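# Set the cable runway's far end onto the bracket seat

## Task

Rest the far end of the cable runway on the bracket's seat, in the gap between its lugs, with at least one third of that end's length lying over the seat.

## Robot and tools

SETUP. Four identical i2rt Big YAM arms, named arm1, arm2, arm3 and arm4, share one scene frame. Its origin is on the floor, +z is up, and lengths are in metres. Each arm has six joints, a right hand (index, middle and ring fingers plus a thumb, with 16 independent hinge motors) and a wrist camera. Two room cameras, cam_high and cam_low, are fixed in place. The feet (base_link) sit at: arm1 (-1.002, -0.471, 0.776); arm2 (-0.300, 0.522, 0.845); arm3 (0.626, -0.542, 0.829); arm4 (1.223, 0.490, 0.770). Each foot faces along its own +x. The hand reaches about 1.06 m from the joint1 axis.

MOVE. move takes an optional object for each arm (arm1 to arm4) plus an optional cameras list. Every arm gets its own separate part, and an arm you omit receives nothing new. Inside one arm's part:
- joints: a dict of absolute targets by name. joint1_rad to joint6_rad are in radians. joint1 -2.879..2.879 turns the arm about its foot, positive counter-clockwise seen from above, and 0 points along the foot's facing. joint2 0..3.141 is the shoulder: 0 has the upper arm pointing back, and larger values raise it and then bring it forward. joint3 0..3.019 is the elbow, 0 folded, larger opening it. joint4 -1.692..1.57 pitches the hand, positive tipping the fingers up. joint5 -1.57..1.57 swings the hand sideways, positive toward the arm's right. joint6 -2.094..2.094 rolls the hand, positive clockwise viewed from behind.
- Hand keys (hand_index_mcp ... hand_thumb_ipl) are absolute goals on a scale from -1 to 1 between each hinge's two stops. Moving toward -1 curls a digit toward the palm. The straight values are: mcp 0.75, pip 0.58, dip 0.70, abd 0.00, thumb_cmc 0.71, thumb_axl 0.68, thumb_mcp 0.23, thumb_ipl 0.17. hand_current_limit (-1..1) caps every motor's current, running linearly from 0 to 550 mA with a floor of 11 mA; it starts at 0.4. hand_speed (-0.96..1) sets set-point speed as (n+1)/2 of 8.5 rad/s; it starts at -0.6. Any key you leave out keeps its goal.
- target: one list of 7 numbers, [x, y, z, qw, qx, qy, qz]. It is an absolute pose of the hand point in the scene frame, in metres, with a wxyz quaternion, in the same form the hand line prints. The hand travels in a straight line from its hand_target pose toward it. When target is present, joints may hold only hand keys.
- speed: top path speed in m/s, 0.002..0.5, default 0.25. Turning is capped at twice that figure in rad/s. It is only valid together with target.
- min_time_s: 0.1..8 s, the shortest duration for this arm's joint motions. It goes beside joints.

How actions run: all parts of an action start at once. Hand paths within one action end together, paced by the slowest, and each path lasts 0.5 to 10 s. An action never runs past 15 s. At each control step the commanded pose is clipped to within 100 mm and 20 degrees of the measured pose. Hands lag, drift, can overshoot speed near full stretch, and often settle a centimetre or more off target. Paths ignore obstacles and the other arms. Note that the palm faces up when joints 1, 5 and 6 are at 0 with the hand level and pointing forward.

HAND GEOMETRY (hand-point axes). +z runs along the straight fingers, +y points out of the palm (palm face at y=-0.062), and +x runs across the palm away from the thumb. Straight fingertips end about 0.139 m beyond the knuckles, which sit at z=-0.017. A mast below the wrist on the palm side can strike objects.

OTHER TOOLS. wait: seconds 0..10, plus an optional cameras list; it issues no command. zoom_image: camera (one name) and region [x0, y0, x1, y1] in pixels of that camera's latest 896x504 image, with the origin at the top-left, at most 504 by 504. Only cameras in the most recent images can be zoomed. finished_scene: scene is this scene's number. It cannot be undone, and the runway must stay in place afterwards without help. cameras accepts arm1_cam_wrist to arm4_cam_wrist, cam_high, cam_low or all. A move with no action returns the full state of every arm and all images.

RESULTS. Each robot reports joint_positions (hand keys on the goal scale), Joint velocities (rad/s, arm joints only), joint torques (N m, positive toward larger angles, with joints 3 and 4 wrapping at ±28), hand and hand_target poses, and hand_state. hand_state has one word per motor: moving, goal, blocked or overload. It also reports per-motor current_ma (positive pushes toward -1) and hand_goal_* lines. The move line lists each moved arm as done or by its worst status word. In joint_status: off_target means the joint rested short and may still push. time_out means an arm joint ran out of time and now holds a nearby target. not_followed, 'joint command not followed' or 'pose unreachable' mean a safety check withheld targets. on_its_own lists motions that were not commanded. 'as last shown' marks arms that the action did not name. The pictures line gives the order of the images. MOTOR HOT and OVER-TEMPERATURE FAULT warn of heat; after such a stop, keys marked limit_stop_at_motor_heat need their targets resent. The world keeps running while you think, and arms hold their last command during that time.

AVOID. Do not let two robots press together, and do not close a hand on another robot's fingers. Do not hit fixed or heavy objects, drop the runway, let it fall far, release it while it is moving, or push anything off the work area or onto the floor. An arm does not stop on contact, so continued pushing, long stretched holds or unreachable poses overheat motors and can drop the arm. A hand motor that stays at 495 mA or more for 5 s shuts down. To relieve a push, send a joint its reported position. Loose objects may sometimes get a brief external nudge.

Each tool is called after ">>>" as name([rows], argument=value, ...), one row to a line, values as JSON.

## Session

>>> move()

>>> zoom_image(camera="cam_high", region=[320, 110, 490, 300])

>>> zoom_image(camera="cam_low", region=[290, 200, 530, 300])

>>> zoom_image(camera="cam_high", region=[460, 350, 590, 465])

>>> zoom_image(camera="cam_low", region=[570, 250, 710, 350])

Scene clock: 0.00 s.
Joint torques (N m): no reading
Heat: arm1: hottest joint3_rad 35 °C; arm2: hottest joint1_rad 34 °C; arm3: hottest joint3_rad 37 °C; arm4: hottest joint3_rad 36 °C.
Joint velocities: within noise
arm1.joint_positions: joint1_rad=-0.413 joint2_rad=+0.627 joint3_rad=+1.420 joint4_rad=-1.267 joint5_rad=+0.066 joint6_rad=+1.156 hand_index_mcp=+0.753 hand_index_abd=+0.000 hand_index_pip=+0.577 hand_index_dip=+0.696 hand_middle_mcp=+0.753 hand_middle_abd=+0.000 hand_middle_pip=+0.577 hand_middle_dip=+0.696 hand_ring_mcp=+0.753 hand_ring_abd=+0.000 hand_ring_pip=+0.577 hand_ring_dip=+0.696 hand_thumb_cmc=+0.714 hand_thumb_axl=+0.677 hand_thumb_mcp=+0.226 hand_thumb_ipl=+0.168 hand_current_limit=+0.400 hand_speed=-0.600
arm1.joint_status: not commanded
arm1.hand_state: goal,goal,goal,goal,goal,goal,goal,goal,goal,goal,goal,goal,goal,goal,goal,goal
arm1.index_mcp_current_ma: 0
arm1.index_abd_current_ma: 0
arm1.index_pip_current_ma: 0
arm1.index_dip_current_ma: 0
arm1.middle_mcp_current_ma: 0
arm1.middle_abd_current_ma: 0
arm1.middle_pip_current_ma: 0
arm1.middle_dip_current_ma: 0
arm1.ring_mcp_current_ma: 0
arm1.ring_abd_current_ma: 0
arm1.ring_pip_current_ma: 0
arm1.ring_dip_current_ma: 0
arm1.thumb_cmc_current_ma: 0
arm1.thumb_axl_current_ma: 0
arm1.thumb_mcp_current_ma: 0
arm1.thumb_ipl_current_ma: 0
arm1.hand_goal_index_mcp: 0.754
arm1.hand_goal_index_abd: 0.000
arm1.hand_goal_index_pip: 0.576
arm1.hand_goal_index_dip: 0.696
arm1.hand_goal_middle_mcp: 0.754
arm1.hand_goal_middle_abd: 0.000
arm1.hand_goal_middle_pip: 0.576
arm1.hand_goal_middle_dip: 0.696
arm1.hand_goal_ring_mcp: 0.754
arm1.hand_goal_ring_abd: 0.000
arm1.hand_goal_ring_pip: 0.576
arm1.hand_goal_ring_dip: 0.696
arm1.hand_goal_thumb_cmc: 0.714
arm1.hand_goal_thumb_axl: 0.678
arm1.hand_goal_thumb_mcp: 0.226
arm1.hand_goal_thumb_ipl: 0.168
arm1.hand: x=-0.7940 y=-0.3171 z=+1.3596 quat_wxyz=(-0.136, +0.648, +0.551, +0.508) (m; scene frame)
arm1.hand_target: x=-0.7958 y=-0.3204 z=+1.3733 quat_wxyz=(-0.141, +0.641, +0.545, +0.521) (m; scene frame)
arm1.hand_status: not commanded
arm2.joint_positions: joint1_rad=-0.120 joint2_rad=+0.621 joint3_rad=+1.410 joint4_rad=-1.399 joint5_rad=+0.117 joint6_rad=+1.173 hand_index_mcp=+0.753 hand_index_abd=+0.000 hand_index_pip=+0.577 hand_index_dip=+0.696 hand_middle_mcp=+0.753 hand_middle_abd=+0.000 hand_middle_pip=+0.577 hand_middle_dip=+0.696 hand_ring_mcp=+0.753 hand_ring_abd=+0.000 hand_ring_pip=+0.577 hand_ring_dip=+0.696 hand_thumb_cmc=+0.714 hand_thumb_axl=+0.677 hand_thumb_mcp=+0.226 hand_thumb_ipl=+0.168 hand_current_limit=+0.400 hand_speed=-0.600
arm2.joint_status: not commanded
arm2.hand_state: goal,goal,goal,goal,goal,goal,goal,goal,goal,goal,goal,goal,goal,goal,goal,goal
arm2.index_mcp_current_ma: 0
arm2.index_abd_current_ma: 0
arm2.index_pip_current_ma: 0
arm2.index_dip_current_ma: 0
arm2.middle_mcp_current_ma: 0
arm2.middle_abd_current_ma: 0
arm2.middle_pip_current_ma: 0
arm2.middle_dip_current_ma: 0
arm2.ring_mcp_current_ma: 0
arm2.ring_abd_current_ma: 0
arm2.ring_pip_current_ma: 0
arm2.ring_dip_current_ma: 0
arm2.thumb_cmc_current_ma: 0
arm2.thumb_axl_current_ma: 0
arm2.thumb_mcp_current_ma: 0
arm2.thumb_ipl_current_ma: 0
arm2.hand_goal_index_mcp: 0.754
arm2.hand_goal_index_abd: 0.000
arm2.hand_goal_index_pip: 0.576
arm2.hand_goal_index_dip: 0.696
arm2.hand_goal_middle_mcp: 0.754
arm2.hand_goal_middle_abd: 0.000
arm2.hand_goal_middle_pip: 0.576
arm2.hand_goal_middle_dip: 0.696
arm2.hand_goal_ring_mcp: 0.754
arm2.hand_goal_ring_abd: 0.000
arm2.hand_goal_ring_pip: 0.576
arm2.hand_goal_ring_dip: 0.696
arm2.hand_goal_thumb_cmc: 0.714
arm2.hand_goal_thumb_axl: 0.678
arm2.hand_goal_thumb_mcp: 0.226
arm2.hand_goal_thumb_ipl: 0.168
arm2.hand: x=-0.4618 y=+0.3380 z=+1.3976 quat_wxyz=(+0.438, +0.649, -0.600, +0.161) (m; scene frame)
arm2.hand_target: x=-0.4611 y=+0.3407 z=+1.4065 quat_wxyz=(+0.446, +0.645, -0.598, +0.165) (m; scene frame)
arm2.hand_status: not commanded
arm3.joint_positions: joint1_rad=-0.074 joint2_rad=+0.629 joint3_rad=+1.351 joint4_rad=-1.380 joint5_rad=+0.058 joint6_rad=+1.147 hand_index_mcp=+0.753 hand_index_abd=+0.000 hand_index_pip=+0.577 hand_index_dip=+0.696 hand_middle_mcp=+0.753 hand_middle_abd=+0.000 hand_middle_pip=+0.577 hand_middle_dip=+0.696 hand_ring_mcp=+0.753 hand_ring_abd=+0.000 hand_ring_pip=+0.577 hand_ring_dip=+0.696 hand_thumb_cmc=+0.714 hand_thumb_axl=+0.677 hand_thumb_mcp=+0.226 hand_thumb_ipl=+0.168 hand_current_limit=+0.400 hand_speed=-0.600
arm3.joint_status: not commanded
arm3.hand_state: goal,goal,goal,goal,goal,goal,goal,goal,goal,goal,goal,goal,goal,goal,goal,goal
arm3.index_mcp_current_ma: 0
arm3.index_abd_current_ma: 0
arm3.index_pip_current_ma: 0
arm3.index_dip_current_ma: 0
arm3.middle_mcp_current_ma: 0
arm3.middle_abd_current_ma: 0
arm3.middle_pip_current_ma: 0
arm3.middle_dip_current_ma: 0
arm3.ring_mcp_current_ma: 0
arm3.ring_abd_current_ma: 0
arm3.ring_pip_current_ma: 0
arm3.ring_dip_current_ma: 0
arm3.thumb_cmc_current_ma: 0
arm3.thumb_axl_current_ma: 0
arm3.thumb_mcp_current_ma: 0
arm3.thumb_ipl_current_ma: 0
arm3.hand_goal_index_mcp: 0.754
arm3.hand_goal_index_abd: 0.000
arm3.hand_goal_index_pip: 0.576
arm3.hand_goal_index_dip: 0.696
arm3.hand_goal_middle_mcp: 0.754
arm3.hand_goal_middle_abd: 0.000
arm3.hand_goal_middle_pip: 0.576
arm3.hand_goal_middle_dip: 0.696
arm3.hand_goal_ring_mcp: 0.754
arm3.hand_goal_ring_abd: 0.000
arm3.hand_goal_ring_pip: 0.576
arm3.hand_goal_ring_dip: 0.696
arm3.hand_goal_thumb_cmc: 0.714
arm3.hand_goal_thumb_axl: 0.678
arm3.hand_goal_thumb_mcp: 0.226
arm3.hand_goal_thumb_ipl: 0.168
arm3.hand: x=+0.7182 y=-0.2984 z=+1.3538 quat_wxyz=(-0.228, +0.484, +0.754, +0.381) (m; scene frame)
arm3.hand_target: x=+0.7184 y=-0.3005 z=+1.3694 quat_wxyz=(-0.237, +0.480, +0.747, +0.394) (m; scene frame)
arm3.hand_status: not commanded
arm4.joint_positions: joint1_rad=+0.381 joint2_rad=+0.625 joint3_rad=+1.459 joint4_rad=-1.332 joint5_rad=+0.065 joint6_rad=+1.159 hand_index_mcp=+0.753 hand_index_abd=+0.000 hand_index_pip=+0.577 hand_index_dip=+0.696 hand_middle_mcp=+0.753 hand_middle_abd=+0.000 hand_middle_pip=+0.577 hand_middle_dip=+0.696 hand_ring_mcp=+0.753 hand_ring_abd=+0.000 hand_ring_pip=+0.577 hand_ring_dip=+0.696 hand_thumb_cmc=+0.714 hand_thumb_axl=+0.677 hand_thumb_mcp=+0.226 hand_thumb_ipl=+0.168 hand_current_limit=+0.400 hand_speed=-0.600
arm4.joint_status: not commanded
arm4.hand_state: goal,goal,goal,goal,goal,goal,goal,goal,goal,goal,goal,goal,goal,goal,goal,goal
arm4.index_mcp_current_ma: 0
arm4.index_abd_current_ma: 0
arm4.index_pip_current_ma: 0
arm4.index_dip_current_ma: 0
arm4.middle_mcp_current_ma: 0
arm4.middle_abd_current_ma: 0
arm4.middle_pip_current_ma: 0
arm4.middle_dip_current_ma: 0
arm4.ring_mcp_current_ma: 0
arm4.ring_abd_current_ma: 0
arm4.ring_pip_current_ma: 0
arm4.ring_dip_current_ma: 0
arm4.thumb_cmc_current_ma: 0
arm4.thumb_axl_current_ma: 0
arm4.thumb_mcp_current_ma: 0
arm4.thumb_ipl_current_ma: 0
arm4.hand_goal_index_mcp: 0.754
arm4.hand_goal_index_abd: 0.000
arm4.hand_goal_index_pip: 0.576
arm4.hand_goal_index_dip: 0.696
arm4.hand_goal_middle_mcp: 0.754
arm4.hand_goal_middle_abd: 0.000
arm4.hand_goal_middle_pip: 0.576
arm4.hand_goal_middle_dip: 0.696
arm4.hand_goal_ring_mcp: 0.754
arm4.hand_goal_ring_abd: 0.000
arm4.hand_goal_ring_pip: 0.576
arm4.hand_goal_ring_dip: 0.696
arm4.hand_goal_thumb_cmc: 0.714
arm4.hand_goal_thumb_axl: 0.678
arm4.hand_goal_thumb_mcp: 0.226
arm4.hand_goal_thumb_ipl: 0.168
arm4.hand: x=+1.2435 y=+0.2443 z=+1.3578 quat_wxyz=(+0.366, +0.806, -0.293, +0.362) (m; scene frame)
arm4.hand_target: x=+1.2419 y=+0.2472 z=+1.3668 quat_wxyz=(+0.372, +0.801, -0.291, +0.369) (m; scene frame)
arm4.hand_status: not commanded
pictures: arm1_cam_wrist, arm2_cam_wrist, arm3_cam_wrist, arm4_cam_wrist, cam_high, cam_low

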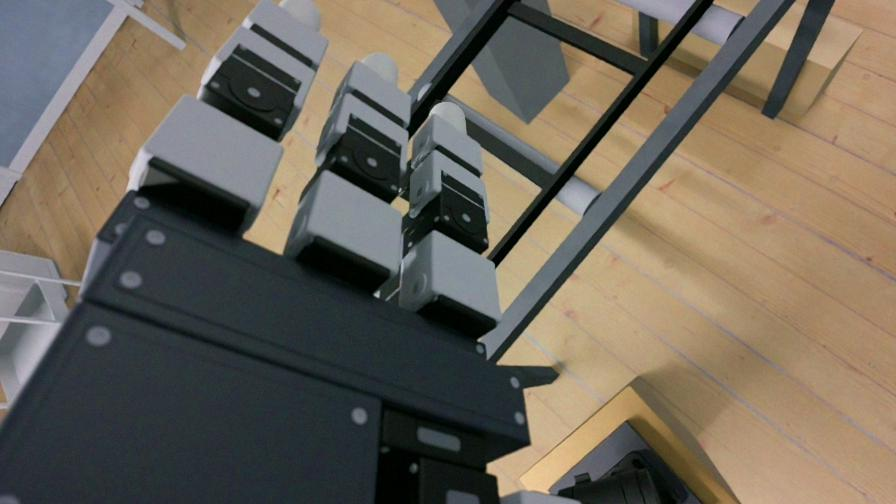

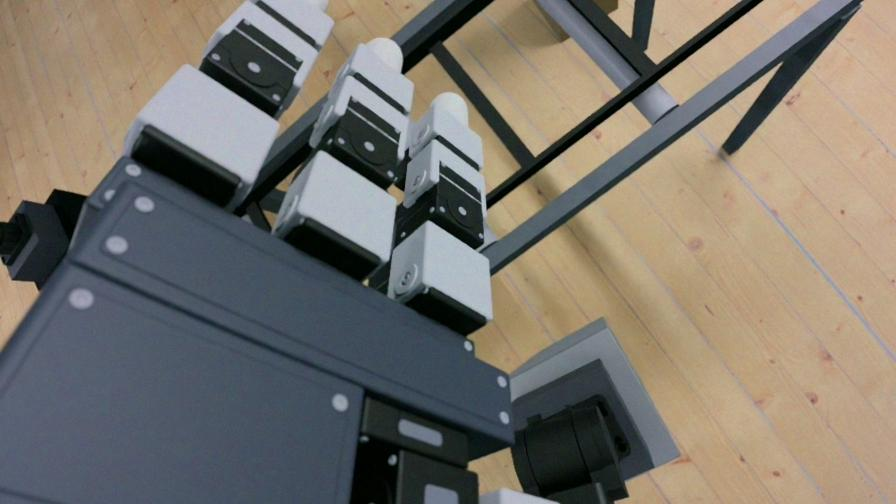

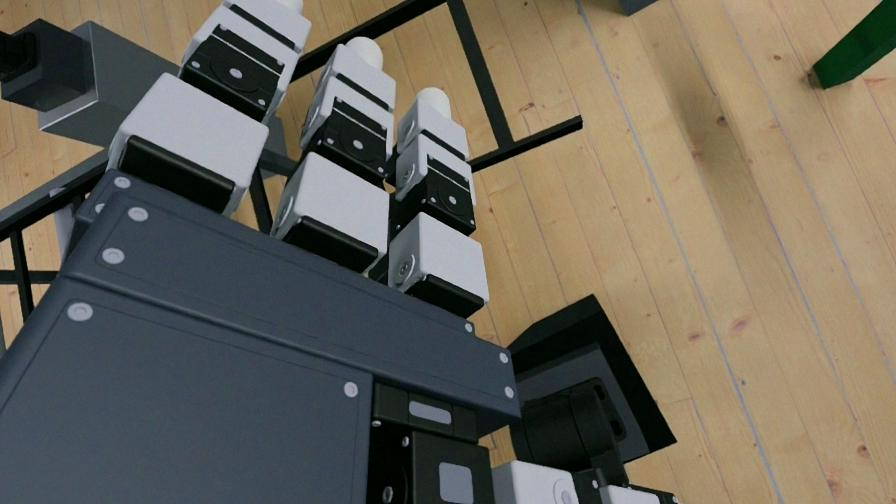

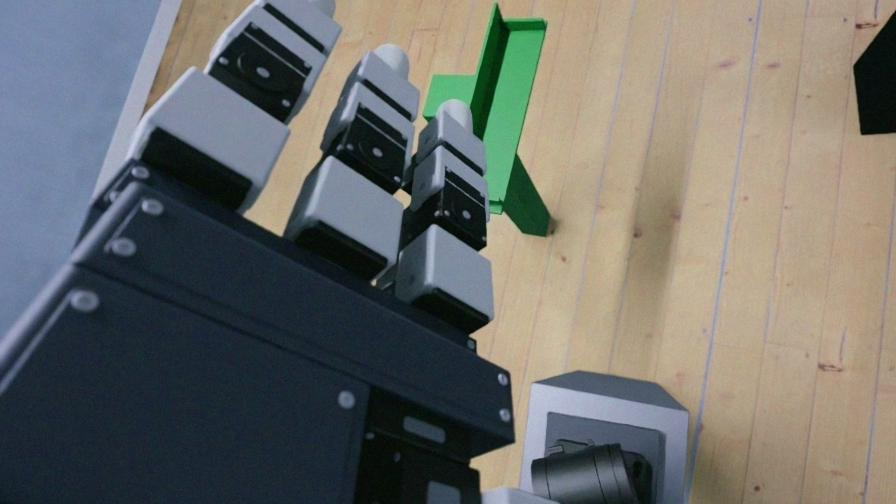

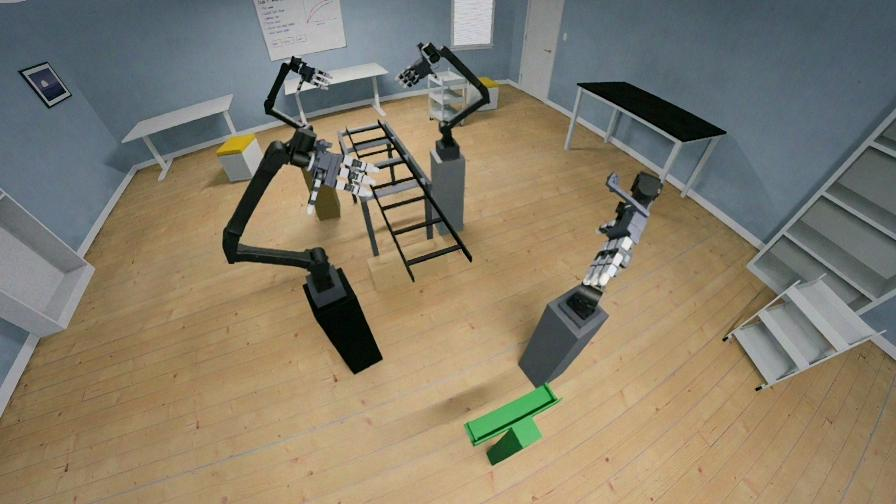

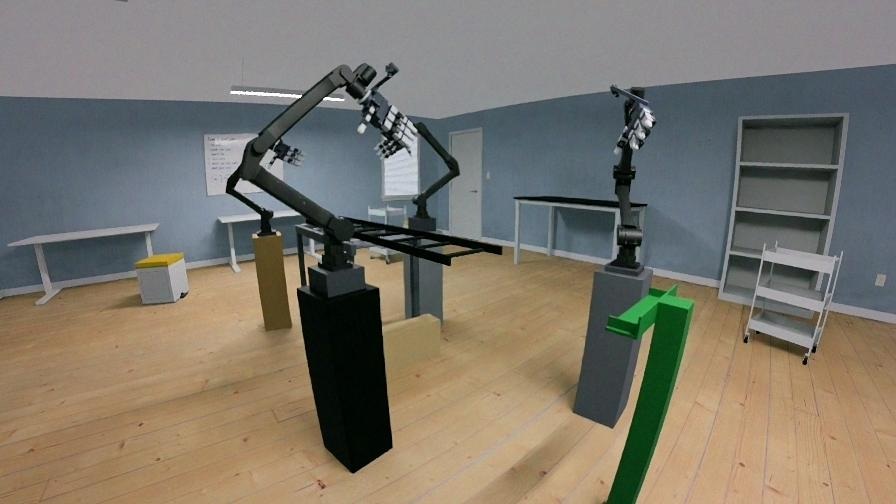

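Scaled by 2.653 from the camera's 896x504 image, which has a finer 1280x720 frame.

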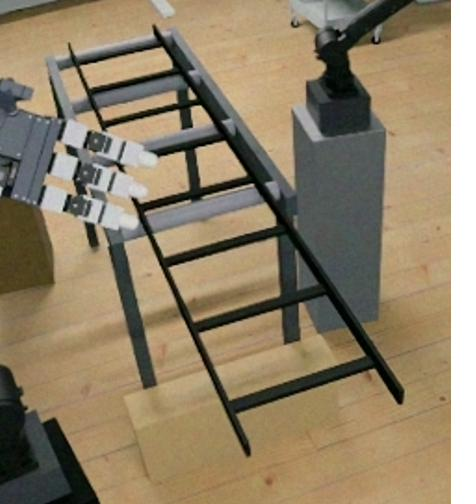

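Scaled by 2.100 from the camera's 896x504 image, which has a finer 1280x720 frame.

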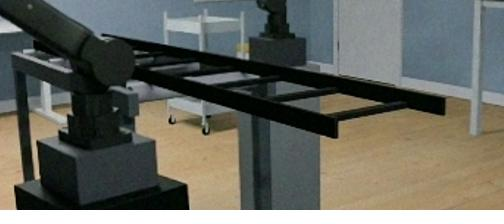

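Scaled by 3.877 from the camera's 896x504 image, which has a finer 1280x720 frame.

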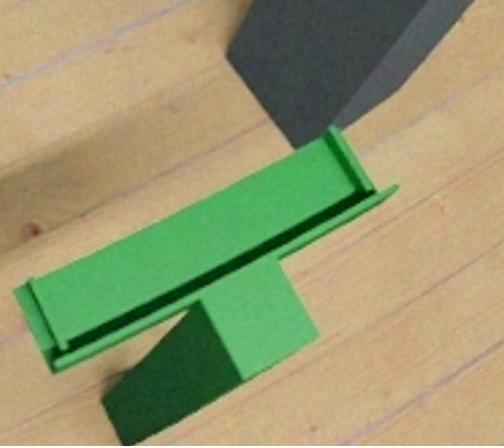

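Scaled by 3.600 from the camera's 896x504 image, which has a finer 1280x720 frame.

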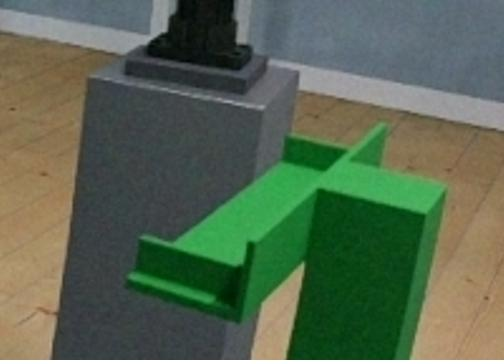

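>>> move(arm4={"joints": {"joint1_rad": -0.76, "joint2_rad": 0.935, "joint3_rad": 0.36, "joint4_rad": 0.59, "joint5_rad": -0.27, "joint6_rad": 0}, "min_time_s": 3}, arm3={"joints": {"joint1_rad": -1.2, "joint2_rad": 1.5, "joint3_rad": 1.3, "joint4_rad": 0.2, "joint5_rad": 0, "joint6_rad": 0, "hand_index_mcp": -0.5, "hand_middle_mcp": -0.5, "hand_ring_mcp": -0.5}, "min_time_s": 3})

>>> move(arm4={"target": [0.96, 0.085, 0.82, 0.7070, 0.7070, -0.0148, -0.0148], "speed": 0.25})

>>> move(arm4={"target": [0.495, 0.058, 0.81, 0.7070, 0.7070, -0.0148, -0.0148], "speed": 0.25}, cameras=["cam_low", "cam_high", "arm4_cam_wrist"])

>>> zoom_image(camera="cam_high", region=[360, 160, 500, 290])

Scene clock: 34.37 s.
Joint torques (N m): arm1=[0.5 0.85 9.05 2.78 -0.02 -0.1] | arm2=[0.97 0.73 10.25 2.24 0.03 -0.05] | arm3=[-0.5 -13.39 8.64 3.04 -0.11 -0.32] | arm4=[-1.2 -1.73 9.07 3.55 -0.32 -0.33]
Heat: arm1: hottest joint3_rad 41 °C; arm2: hottest joint3_rad 36 °C; arm3: hottest joint3_rad 39 °C; arm4: hottest joint3_rad 40 °C.
move: arm3 done; arm4 done
Joint velocities: within noise
arm1, arm2: as last shown
arm1.joint_positions: joint1_rad=-0.413 joint2_rad=+0.627 joint3_rad=+1.420 joint4_rad=-1.267 joint5_rad=+0.066 joint6_rad=+1.156 hand_index_mcp=+0.755 hand_index_abd=+0.001 hand_index_pip=+0.577 hand_index_dip=+0.696 hand_middle_mcp=+0.755 hand_middle_abd=+0.001 hand_middle_pip=+0.577 hand_middle_dip=+0.696 hand_ring_mcp=+0.755 hand_ring_abd=+0.001 hand_ring_pip=+0.577 hand_ring_dip=+0.696 hand_thumb_cmc=+0.714 hand_thumb_axl=+0.677 hand_thumb_mcp=+0.226 hand_thumb_ipl=+0.168 hand_current_limit=+0.400 hand_speed=-0.600
arm1.index_mcp_current_ma: 2
arm1.index_abd_current_ma: 2
arm1.index_pip_current_ma: 3
arm1.middle_mcp_current_ma: 2
arm1.middle_abd_current_ma: 2
arm1.middle_pip_current_ma: 3
arm1.ring_mcp_current_ma: 2
arm1.ring_abd_current_ma: 2
arm1.ring_pip_current_ma: 3
arm1.thumb_cmc_current_ma: 2
arm1.thumb_axl_current_ma: -3
arm1.thumb_mcp_current_ma: -1
arm1.thumb_ipl_current_ma: -1
arm2.joint_positions: joint1_rad=-0.120 joint2_rad=+0.621 joint3_rad=+1.410 joint4_rad=-1.399 joint5_rad=+0.117 joint6_rad=+1.173 hand_index_mcp=+0.754 hand_index_abd=+0.000 hand_index_pip=+0.577 hand_index_dip=+0.696 hand_middle_mcp=+0.754 hand_middle_abd=+0.000 hand_middle_pip=+0.577 hand_middle_dip=+0.696 hand_ring_mcp=+0.754 hand_ring_abd=+0.000 hand_ring_pip=+0.577 hand_ring_dip=+0.696 hand_thumb_cmc=+0.714 hand_thumb_axl=+0.677 hand_thumb_mcp=+0.226 hand_thumb_ipl=+0.168 hand_current_limit=+0.400 hand_speed=-0.600
arm2.index_pip_current_ma: 1
arm2.middle_pip_current_ma: 1
arm2.ring_pip_current_ma: 1
arm2.thumb_axl_current_ma: -1
arm3.joint_positions: joint1_rad=-1.200 joint2_rad=+1.504 joint3_rad=+1.302 joint4_rad=+0.179 joint5_rad=+0.002 joint6_rad=+0.018 hand_index_mcp=-0.495 hand_index_abd=+0.000 hand_index_pip=+0.577 hand_index_dip=+0.696 hand_middle_mcp=-0.495 hand_middle_abd=+0.000 hand_middle_pip=+0.577 hand_middle_dip=+0.696 hand_ring_mcp=-0.495 hand_ring_abd=+0.000 hand_ring_pip=+0.577 hand_ring_dip=+0.696 hand_thumb_cmc=+0.721 hand_thumb_axl=+0.677 hand_thumb_mcp=+0.226 hand_thumb_ipl=+0.168 hand_current_limit=+0.400 hand_speed=-0.600
arm3.joint_status: all done
arm3.hand_state: goal,goal,goal,goal,goal,goal,goal,goal,goal,goal,goal,goal,goal,goal,goal,goal
arm3.index_mcp_current_ma: 6
arm3.index_abd_current_ma: 0
arm3.index_pip_current_ma: 0
arm3.index_dip_current_ma: 0
arm3.middle_mcp_current_ma: 6
arm3.middle_abd_current_ma: 0
arm3.middle_pip_current_ma: 0
arm3.middle_dip_current_ma: 0
arm3.ring_mcp_current_ma: 5
arm3.ring_abd_current_ma: 0
arm3.ring_pip_current_ma: 0
arm3.ring_dip_current_ma: 0
arm3.thumb_cmc_current_ma: 9
arm3.thumb_axl_current_ma: 0
arm3.thumb_mcp_current_ma: 0
arm3.thumb_ipl_current_ma: 0
arm3.hand_goal_index_mcp: -0.500
arm3.hand_goal_index_abd: 0.000
arm3.hand_goal_index_pip: 0.576
arm3.hand_goal_index_dip: 0.696
arm3.hand_goal_middle_mcp: -0.500
arm3.hand_goal_middle_abd: 0.000
arm3.hand_goal_middle_pip: 0.576
arm3.hand_goal_middle_dip: 0.696
arm3.hand_goal_ring_mcp: -0.500
arm3.hand_goal_ring_abd: 0.000
arm3.hand_goal_ring_pip: 0.576
arm3.hand_goal_ring_dip: 0.696
arm3.hand_goal_thumb_cmc: 0.714
arm3.hand_goal_thumb_axl: 0.678
arm3.hand_goal_thumb_mcp: 0.226
arm3.hand_goal_thumb_ipl: 0.168
arm3.hand: x=+1.2514 y=-0.2477 z=+1.3409 quat_wxyz=(+0.354, +0.380, +0.608, +0.601) (m; scene frame)
arm3.hand_target: x=+1.2477 y=-0.2476 z=+1.3482 quat_wxyz=(+0.363, +0.370, +0.605, +0.605) (m; scene frame)
arm3.hand_status: not commanded
arm4.joint_positions: joint1_rad=-0.746 joint2_rad=+0.920 joint3_rad=+0.364 joint4_rad=+0.569 joint5_rad=-0.266 joint6_rad=+0.013 hand_index_mcp=+0.762 hand_index_abd=+0.001 hand_index_pip=+0.577 hand_index_dip=+0.696 hand_middle_mcp=+0.762 hand_middle_abd=+0.001 hand_middle_pip=+0.577 hand_middle_dip=+0.696 hand_ring_mcp=+0.763 hand_ring_abd=+0.001 hand_ring_pip=+0.577 hand_ring_dip=+0.696 hand_thumb_cmc=+0.721 hand_thumb_axl=+0.677 hand_thumb_mcp=+0.226 hand_thumb_ipl=+0.168 hand_current_limit=+0.400 hand_speed=-0.600
arm4.joint_status: all done
arm4.hand_state: goal,goal,goal,goal,goal,goal,goal,goal,goal,goal,goal,goal,goal,goal,goal,goal
arm4.index_mcp_current_ma: 34
arm4.index_abd_current_ma: 2
arm4.index_pip_current_ma: 2
arm4.index_dip_current_ma: 0
arm4.middle_mcp_current_ma: 32
arm4.middle_abd_current_ma: 2
arm4.middle_pip_current_ma: 2
arm4.middle_dip_current_ma: 0
arm4.ring_mcp_current_ma: 36
arm4.ring_abd_current_ma: 2
arm4.ring_pip_current_ma: 2
arm4.ring_dip_current_ma: 0
arm4.thumb_cmc_current_ma: 27
arm4.thumb_axl_current_ma: -3
arm4.thumb_mcp_current_ma: -1
arm4.thumb_ipl_current_ma: -1
arm4.hand_goal_index_mcp: 0.754
arm4.hand_goal_index_abd: 0.000
arm4.hand_goal_index_pip: 0.576
arm4.hand_goal_index_dip: 0.696
arm4.hand_goal_middle_mcp: 0.754
arm4.hand_goal_middle_abd: 0.000
arm4.hand_goal_middle_pip: 0.576
arm4.hand_goal_middle_dip: 0.696
arm4.hand_goal_ring_mcp: 0.754
arm4.hand_goal_ring_abd: 0.000
arm4.hand_goal_ring_pip: 0.576
arm4.hand_goal_ring_dip: 0.696
arm4.hand_goal_thumb_cmc: 0.714
arm4.hand_goal_thumb_axl: 0.678
arm4.hand_goal_thumb_mcp: 0.226
arm4.hand_goal_thumb_ipl: 0.168
arm4.hand: x=+0.9944 y=+0.1402 z=+1.1295 quat_wxyz=(+0.702, +0.690, -0.131, -0.121) (m; scene frame)
arm4.hand_target: x=+0.9904 y=+0.1418 z=+1.1270 quat_wxyz=(+0.701, +0.689, -0.130, -0.129) (m; scene frame)
arm4.hand_status: not commanded
pictures: none

Scene clock: 36.50 s.
Joint torques (N m): arm1=[0.38 0.91 9.02 2.76 -0.03 -0.1] | arm2=[0.97 0.85 10.3 2.22 0.03 -0.06] | arm3=[-0.5 -13.45 8.51 2.93 -0.1 -0.29] | arm4=[-1.26 -10.87 1.91 3.19 -0.48 -0.35]
Heat: arm1: hottest joint3_rad 41 °C; arm2: hottest joint3_rad 37 °C; arm3: hottest joint3_rad 39 °C; arm4: hottest joint3_rad 40 °C.
move: arm4 off_target
Joint velocities: within noise
arm1, arm2, arm3: as last shown
arm3.hand: x=+1.2514 y=-0.2476 z=+1.3409 quat_wxyz=(+0.354, +0.380, +0.608, +0.601) (m; scene frame)
arm4.joint_positions: joint1_rad=-0.923 joint2_rad=+2.260 joint3_rad=+0.530 joint4_rad=+1.566 joint5_rad=-0.794 joint6_rad=-0.115 hand_index_mcp=+0.763 hand_index_abd=+0.001 hand_index_pip=+0.577 hand_index_dip=+0.696 hand_middle_mcp=+0.762 hand_middle_abd=+0.001 hand_middle_pip=+0.577 hand_middle_dip=+0.696 hand_ring_mcp=+0.763 hand_ring_abd=+0.001 hand_ring_pip=+0.577 hand_ring_dip=+0.696 hand_thumb_cmc=+0.721 hand_thumb_axl=+0.677 hand_thumb_mcp=+0.226 hand_thumb_ipl=+0.168 hand_current_limit=+0.400 hand_speed=-0.600
arm4.joint_status: not commanded
arm4.hand_state: goal,goal,goal,goal,goal,goal,goal,goal,goal,goal,goal,goal,goal,goal,goal,goal
arm4.index_mcp_current_ma: 35
arm4.index_abd_current_ma: 2
arm4.index_pip_current_ma: 2
arm4.index_dip_current_ma: 0
arm4.middle_mcp_current_ma: 32
arm4.middle_abd_current_ma: 2
arm4.middle_pip_current_ma: 2
arm4.middle_dip_current_ma: 0
arm4.ring_mcp_current_ma: 36
arm4.ring_abd_current_ma: 2
arm4.ring_pip_current_ma: 2
arm4.ring_dip_current_ma: 0
arm4.thumb_cmc_current_ma: 28
arm4.thumb_axl_current_ma: -3
arm4.thumb_mcp_current_ma: -1
arm4.thumb_ipl_current_ma: -1
arm4.hand_goal_index_mcp: 0.754
arm4.hand_goal_index_abd: 0.000
arm4.hand_goal_index_pip: 0.576
arm4.hand_goal_index_dip: 0.696
arm4.hand_goal_middle_mcp: 0.754
arm4.hand_goal_middle_abd: 0.000
arm4.hand_goal_middle_pip: 0.576
arm4.hand_goal_middle_dip: 0.696
arm4.hand_goal_ring_mcp: 0.754
arm4.hand_goal_ring_abd: 0.000
arm4.hand_goal_ring_pip: 0.576
arm4.hand_goal_ring_dip: 0.696
arm4.hand_goal_thumb_cmc: 0.714
arm4.hand_goal_thumb_axl: 0.678
arm4.hand_goal_thumb_mcp: 0.226
arm4.hand_goal_thumb_ipl: 0.168
arm4.hand: x=+0.9638 y=+0.0808 z=+0.8253 quat_wxyz=(+0.667, +0.745, -0.003, +0.003) (m; scene frame)
arm4.hand_target: x=+0.9598 y=+0.0848 z=+0.8204 quat_wxyz=(+0.668, +0.744, -0.002, -0.006) (m; scene frame)
arm4.hand_status: off_target (0.008 m and 6.8 deg from the pose sent, 0.316 m and 18.1 deg at the start; a joint's target at an end of its range on 33 of 64 steps)
pictures: none

Scene clock: 39.43 s.
Joint torques (N m): arm1=[0.09 0.97 9.05 2.85 -0.03 -0.11] | arm2=[0.97 0.85 10.26 2.24 0.04 -0.06] | arm3=[-0.44 -13.63 8.59 2.97 -0.1 -0.28] | arm4=[-0.44 -22.24 10.82 1.43 -0.32 -0.11]
Heat: arm1: hottest joint3_rad 41 °C; arm2: hottest joint3_rad 37 °C; arm3: hottest joint3_rad 39 °C; arm4: hottest joint3_rad 40 °C.
move: arm4 off_target
Joint velocities: within noise
arm1, arm2, arm3: as last shown
arm4.joint_positions: joint1_rad=-1.330 joint2_rad=+2.670 joint3_rad=+1.906 joint4_rad=+0.768 joint5_rad=-1.168 joint6_rad=-0.032 hand_index_mcp=+0.763 hand_index_abd=+0.001 hand_index_pip=+0.577 hand_index_dip=+0.696 hand_middle_mcp=+0.762 hand_middle_abd=+0.001 hand_middle_pip=+0.577 hand_middle_dip=+0.696 hand_ring_mcp=+0.763 hand_ring_abd=+0.001 hand_ring_pip=+0.577 hand_ring_dip=+0.696 hand_thumb_cmc=+0.721 hand_thumb_axl=+0.677 hand_thumb_mcp=+0.226 hand_thumb_ipl=+0.168 hand_current_limit=+0.400 hand_speed=-0.600
arm4.joint_status: not commanded
arm4.hand_state: goal,goal,goal,goal,goal,goal,goal,goal,goal,goal,goal,goal,goal,goal,goal,goal
arm4.index_mcp_current_ma: 35
arm4.index_abd_current_ma: 2
arm4.index_pip_current_ma: 2
arm4.index_dip_current_ma: 0
arm4.middle_mcp_current_ma: 32
arm4.middle_abd_current_ma: 2
arm4.middle_pip_current_ma: 2
arm4.middle_dip_current_ma: 0
arm4.ring_mcp_current_ma: 36
arm4.ring_abd_current_ma: 2
arm4.ring_pip_current_ma: 2
arm4.ring_dip_current_ma: 0
arm4.thumb_cmc_current_ma: 28
arm4.thumb_axl_current_ma: -3
arm4.thumb_mcp_current_ma: -1
arm4.thumb_ipl_current_ma: -1
arm4.hand_goal_index_mcp: 0.754
arm4.hand_goal_index_abd: 0.000
arm4.hand_goal_index_pip: 0.576
arm4.hand_goal_index_dip: 0.696
arm4.hand_goal_middle_mcp: 0.754
arm4.hand_goal_middle_abd: 0.000
arm4.hand_goal_middle_pip: 0.576
arm4.hand_goal_middle_dip: 0.696
arm4.hand_goal_ring_mcp: 0.754
arm4.hand_goal_ring_abd: 0.000
arm4.hand_goal_ring_pip: 0.576
arm4.hand_goal_ring_dip: 0.696
arm4.hand_goal_thumb_cmc: 0.714
arm4.hand_goal_thumb_axl: 0.678
arm4.hand_goal_thumb_mcp: 0.226
arm4.hand_goal_thumb_ipl: 0.168
arm4.hand: x=+0.5038 y=+0.0558 z=+0.8317 quat_wxyz=(+0.709, +0.705, -0.004, -0.025) (m; scene frame)
arm4.hand_target: x=+0.4964 y=+0.0586 z=+0.8103 quat_wxyz=(+0.707, +0.707, -0.015, -0.015) (m; scene frame)
arm4.hand_status: off_target (0.024 m and 1.7 deg from the pose sent, 0.470 m and 6.8 deg at the start)
pictures: arm4_cam_wrist, cam_high, cam_low

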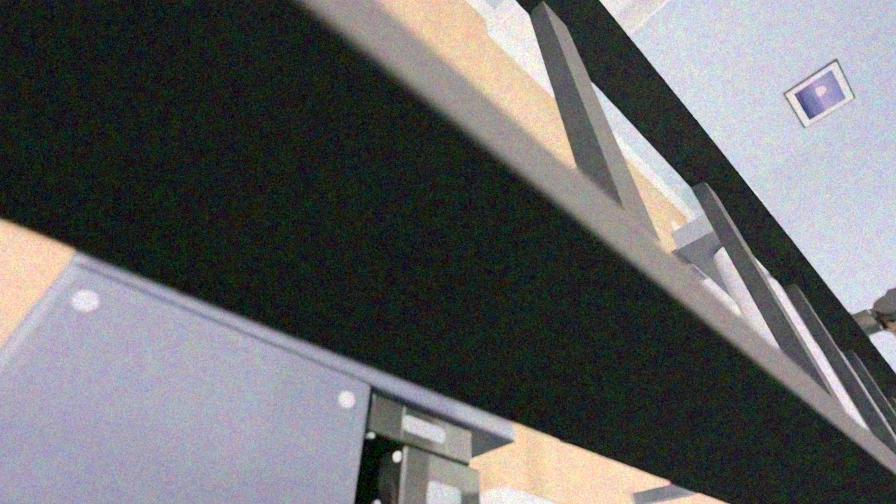

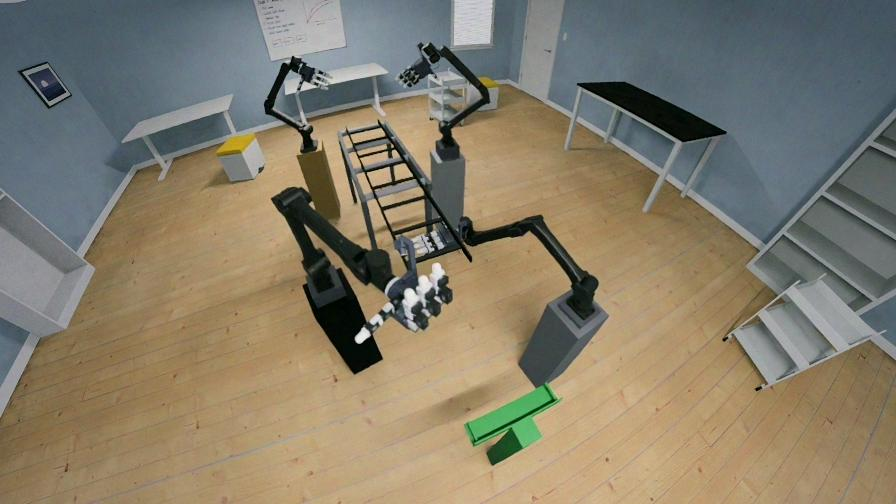

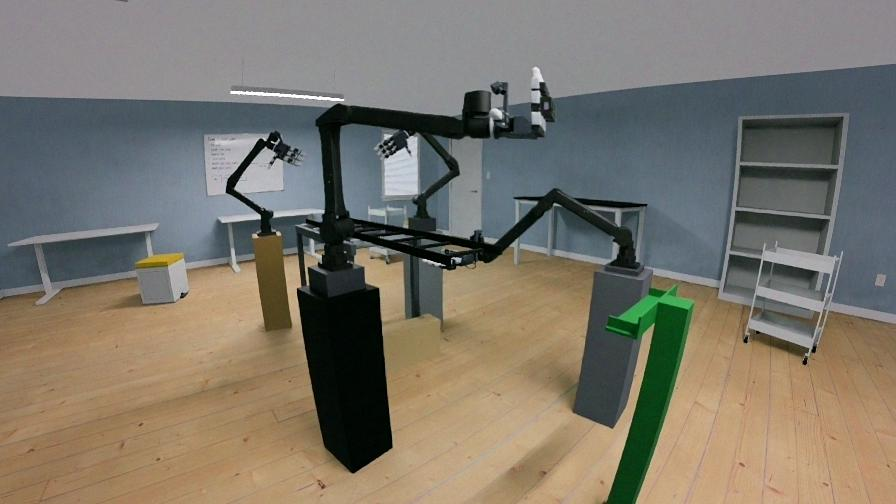

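Scaled by 3.600 from the camera's 896x504 image, which has a finer 1280x720 frame.

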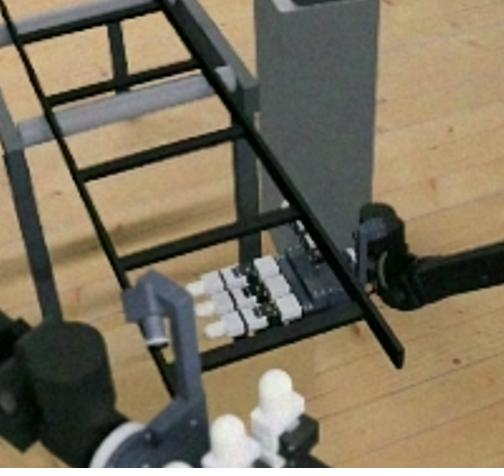

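>>> move(arm4={"joints": {"hand_index_mcp": -0.5, "hand_middle_mcp": -0.5, "hand_ring_mcp": -0.5}}, arm3={"target": [1.26, -0.17, 1.15, 0.0148, 0.0148, 0.7070, 0.7070], "speed": 0.25})

>>> move(arm4={"target": [0.50, 0.048, 0.875, 0.7070, 0.7070, -0.0148, -0.0148], "speed": 0.1}, cameras=["cam_low", "cam_high", "arm4_cam_wrist"])

>>> zoom_image(camera="cam_high", region=[360, 160, 500, 290])

Scene clock: 48.27 s.
Joint torques (N m): arm1=[0.38 0.79 9.09 2.74 -0.03 -0.11] | arm2=[0.97 0.85 10.26 2.21 0.04 -0.05] | arm3=[-1.85 -17.26 11.48 2.39 -0.23 -0.27] | arm4=[-0.5 -22.36 10.74 1.37 -0.33 -0.1]
Heat: arm1: hottest joint3_rad 42 °C; arm2: hottest joint3_rad 38 °C; arm3: hottest joint3_rad 40 °C; arm4: hottest joint3_rad 40 °C.
move: arm3 off_target; arm4 done
Joint velocities: within noise
arm1, arm2: as last shown
arm3.joint_positions: joint1_rad=-1.348 joint2_rad=+1.986 joint3_rad=+1.346 joint4_rad=+0.543 joint5_rad=-1.204 joint6_rad=-0.010 hand_index_mcp=-0.495 hand_index_abd=+0.000 hand_index_pip=+0.577 hand_index_dip=+0.696 hand_middle_mcp=-0.495 hand_middle_abd=+0.000 hand_middle_pip=+0.577 hand_middle_dip=+0.696 hand_ring_mcp=-0.496 hand_ring_abd=+0.000 hand_ring_pip=+0.577 hand_ring_dip=+0.696 hand_thumb_cmc=+0.721 hand_thumb_axl=+0.677 hand_thumb_mcp=+0.226 hand_thumb_ipl=+0.168 hand_current_limit=+0.400 hand_speed=-0.600
arm3.joint_status: not commanded
arm3.hand_state: goal,goal,goal,goal,goal,goal,goal,goal,goal,goal,goal,goal,goal,goal,goal,goal
arm3.index_mcp_current_ma: 5
arm3.index_abd_current_ma: 0
arm3.index_pip_current_ma: 0
arm3.index_dip_current_ma: 0
arm3.middle_mcp_current_ma: 5
arm3.middle_abd_current_ma: 0
arm3.middle_pip_current_ma: 0
arm3.middle_dip_current_ma: 0
arm3.ring_mcp_current_ma: 4
arm3.ring_abd_current_ma: 0
arm3.ring_pip_current_ma: 0
arm3.ring_dip_current_ma: 0
arm3.thumb_cmc_current_ma: 9
arm3.thumb_axl_current_ma: 0
arm3.thumb_mcp_current_ma: 0
arm3.thumb_ipl_current_ma: 0
arm3.hand_goal_index_mcp: -0.500
arm3.hand_goal_index_abd: 0.000
arm3.hand_goal_index_pip: 0.576
arm3.hand_goal_index_dip: 0.696
arm3.hand_goal_middle_mcp: -0.500
arm3.hand_goal_middle_abd: 0.000
arm3.hand_goal_middle_pip: 0.576
arm3.hand_goal_middle_dip: 0.696
arm3.hand_goal_ring_mcp: -0.500
arm3.hand_goal_ring_abd: 0.000
arm3.hand_goal_ring_pip: 0.576
arm3.hand_goal_ring_dip: 0.696
arm3.hand_goal_thumb_cmc: 0.714
arm3.hand_goal_thumb_axl: 0.678
arm3.hand_goal_thumb_mcp: 0.226
arm3.hand_goal_thumb_ipl: 0.168
arm3.hand: x=+1.2464 y=-0.1662 z=+1.1172 quat_wxyz=(-0.020, +0.043, +0.716, +0.696) (m; scene frame)
arm3.hand_target: x=+1.2577 y=-0.1711 z=+1.1495 quat_wxyz=(+0.015, +0.015, +0.707, +0.707) (m; scene frame)
arm3.hand_status: off_target (0.036 m and 5.4 deg from the pose sent, 0.206 m and 60.2 deg at the start)
arm4.joint_positions: joint1_rad=-1.330 joint2_rad=+2.671 joint3_rad=+1.906 joint4_rad=+0.768 joint5_rad=-1.168 joint6_rad=-0.032 hand_index_mcp=-0.496 hand_index_abd=+0.001 hand_index_pip=+0.577 hand_index_dip=+0.696 hand_middle_mcp=-0.496 hand_middle_abd=+0.001 hand_middle_pip=+0.577 hand_middle_dip=+0.696 hand_ring_mcp=-0.495 hand_ring_abd=+0.001 hand_ring_pip=+0.577 hand_ring_dip=+0.696 hand_thumb_cmc=+0.721 hand_thumb_axl=+0.677 hand_thumb_mcp=+0.226 hand_thumb_ipl=+0.168 hand_current_limit=+0.400 hand_speed=-0.600
arm4.joint_status: all done
arm4.hand_state: goal,goal,goal,goal,goal,goal,goal,goal,goal,goal,goal,goal,goal,goal,goal,goal
arm4.index_mcp_current_ma: 18
arm4.index_abd_current_ma: 2
arm4.index_pip_current_ma: 2
arm4.index_dip_current_ma: 0
arm4.middle_mcp_current_ma: 17
arm4.middle_abd_current_ma: 2
arm4.middle_pip_current_ma: 2
arm4.middle_dip_current_ma: 0
arm4.ring_mcp_current_ma: 18
arm4.ring_abd_current_ma: 2
arm4.ring_pip_current_ma: 2
arm4.ring_dip_current_ma: 0
arm4.thumb_cmc_current_ma: 28
arm4.thumb_axl_current_ma: -3
arm4.thumb_mcp_current_ma: -1
arm4.thumb_ipl_current_ma: -1
arm4.hand_goal_index_mcp: -0.500
arm4.hand_goal_index_abd: 0.000
arm4.hand_goal_index_pip: 0.576
arm4.hand_goal_index_dip: 0.696
arm4.hand_goal_middle_mcp: -0.500
arm4.hand_goal_middle_abd: 0.000
arm4.hand_goal_middle_pip: 0.576
arm4.hand_goal_middle_dip: 0.696
arm4.hand_goal_ring_mcp: -0.500
arm4.hand_goal_ring_abd: 0.000
arm4.hand_goal_ring_pip: 0.576
arm4.hand_goal_ring_dip: 0.696
arm4.hand_goal_thumb_cmc: 0.714
arm4.hand_goal_thumb_axl: 0.678
arm4.hand_goal_thumb_mcp: 0.226
arm4.hand_goal_thumb_ipl: 0.168
arm4.hand: x=+0.5038 y=+0.0558 z=+0.8307 quat_wxyz=(+0.709, +0.705, -0.004, -0.024) (m; scene frame)
arm4.hand_target: x=+0.4963 y=+0.0586 z=+0.8103 quat_wxyz=(+0.707, +0.707, -0.015, -0.015) (m; scene frame)
arm4.hand_status: not commanded
pictures: none

Scene clock: 49.57 s.
Joint torques (N m): arm1=[0.26 0.73 9.06 2.84 -0.03 -0.09] | arm2=[0.91 1.03 10.25 2.22 0.03 -0.06] | arm3=[-1.96 -17.49 11.48 2.36 -0.24 -0.25] | arm4=[0.73 -27.34 7.88 1.36 -0.05 -0.2]
Heat: arm1: hottest joint3_rad 42 °C; arm2: hottest joint3_rad 38 °C; arm3: hottest joint3_rad 40 °C; arm4: hottest joint3_rad 40 °C.
move: arm4 off_target
Joint velocities: within noise
arm1, arm2, arm3: as last shown
arm4.joint_positions: joint1_rad=-1.330 joint2_rad=+2.604 joint3_rad=+1.877 joint4_rad=+0.712 joint5_rad=-1.160 joint6_rad=-0.020 hand_index_mcp=-0.496 hand_index_abd=+0.001 hand_index_pip=+0.577 hand_index_dip=+0.696 hand_middle_mcp=-0.496 hand_middle_abd=+0.001 hand_middle_pip=+0.577 hand_middle_dip=+0.696 hand_ring_mcp=-0.495 hand_ring_abd=+0.001 hand_ring_pip=+0.577 hand_ring_dip=+0.696 hand_thumb_cmc=+0.728 hand_thumb_axl=+0.680 hand_thumb_mcp=+0.226 hand_thumb_ipl=+0.168 hand_current_limit=+0.400 hand_speed=-0.600
arm4.joint_status: not commanded
arm4.hand_state: goal,goal,goal,goal,goal,goal,goal,goal,goal,goal,goal,goal,goal,goal,goal,goal
arm4.index_mcp_current_ma: 17
arm4.index_abd_current_ma: 2
arm4.index_pip_current_ma: 2
arm4.index_dip_current_ma: 0
arm4.middle_mcp_current_ma: 16
arm4.middle_abd_current_ma: 2
arm4.middle_pip_current_ma: 2
arm4.middle_dip_current_ma: 0
arm4.ring_mcp_current_ma: 18
arm4.ring_abd_current_ma: 2
arm4.ring_pip_current_ma: 2
arm4.ring_dip_current_ma: 0
arm4.thumb_cmc_current_ma: 57
arm4.thumb_axl_current_ma: 7
arm4.thumb_mcp_current_ma: -1
arm4.thumb_ipl_current_ma: -1
arm4.hand_goal_index_mcp: -0.500
arm4.hand_goal_index_abd: 0.000
arm4.hand_goal_index_pip: 0.576
arm4.hand_goal_index_dip: 0.696
arm4.hand_goal_middle_mcp: -0.500
arm4.hand_goal_middle_abd: 0.000
arm4.hand_goal_middle_pip: 0.576
arm4.hand_goal_middle_dip: 0.696
arm4.hand_goal_ring_mcp: -0.500
arm4.hand_goal_ring_abd: 0.000
arm4.hand_goal_ring_pip: 0.576
arm4.hand_goal_ring_dip: 0.696
arm4.hand_goal_thumb_cmc: 0.714
arm4.hand_goal_thumb_axl: 0.678
arm4.hand_goal_thumb_mcp: 0.226
arm4.hand_goal_thumb_ipl: 0.168
arm4.hand: x=+0.4984 y=+0.0551 z=+0.8625 quat_wxyz=(+0.706, +0.708, -0.017, -0.016) (m; scene frame)
arm4.hand_target: x=+0.5003 y=+0.0480 z=+0.8750 quat_wxyz=(+0.707, +0.707, -0.015, -0.015) (m; scene frame)
arm4.hand_status: off_target (0.014 m and 0.3 deg from the pose sent, 0.045 m and 1.6 deg at the start)
pictures: arm4_cam_wrist, cam_high, cam_low

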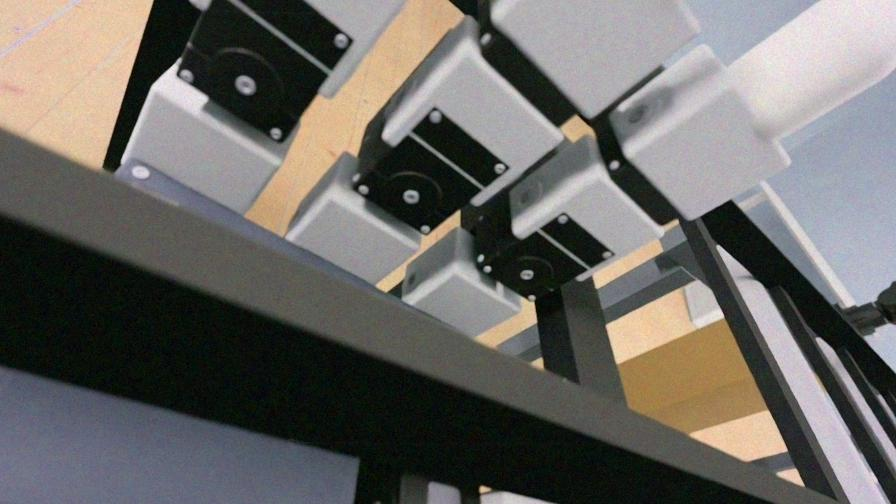

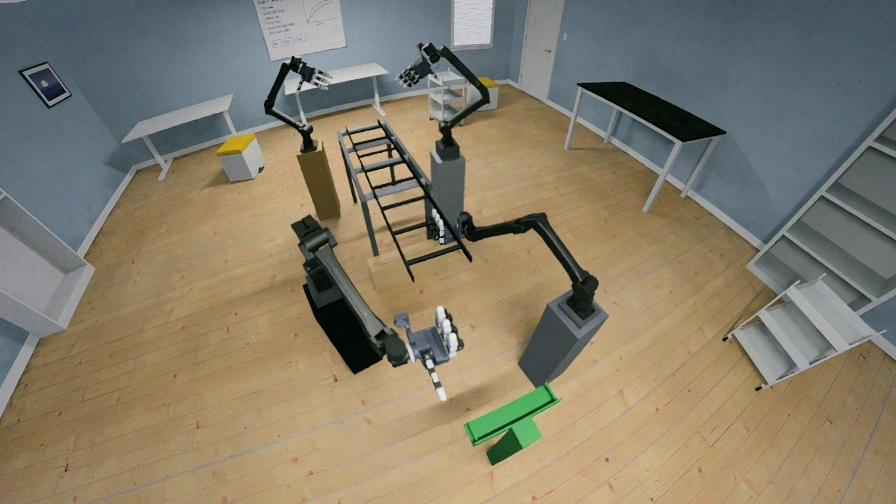

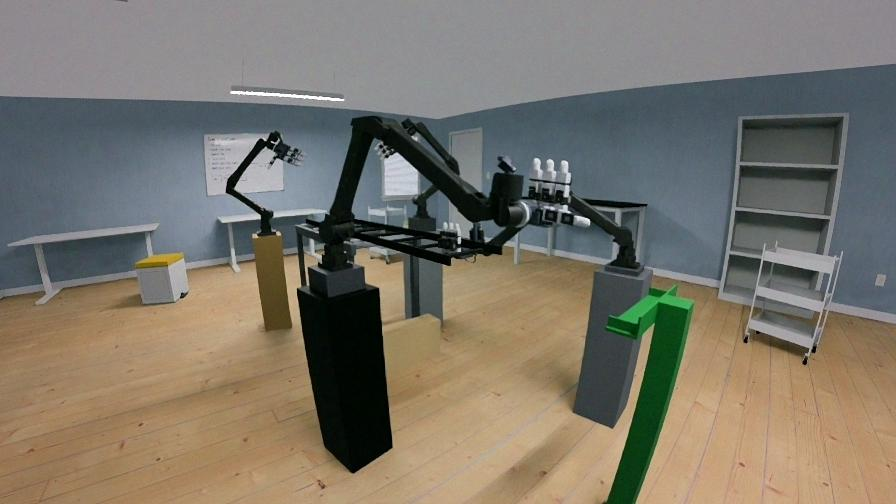

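Scaled by 3.600 from the camera's 896x504 image, which has a finer 1280x720 frame.

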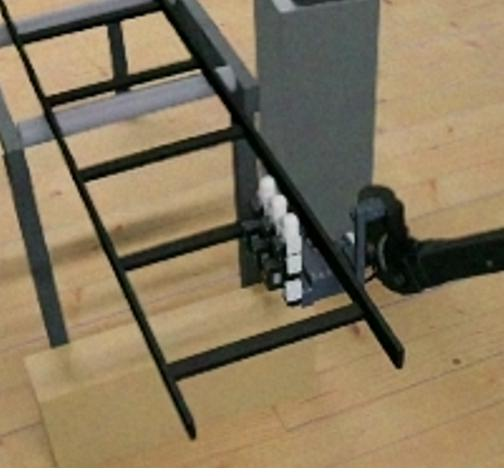

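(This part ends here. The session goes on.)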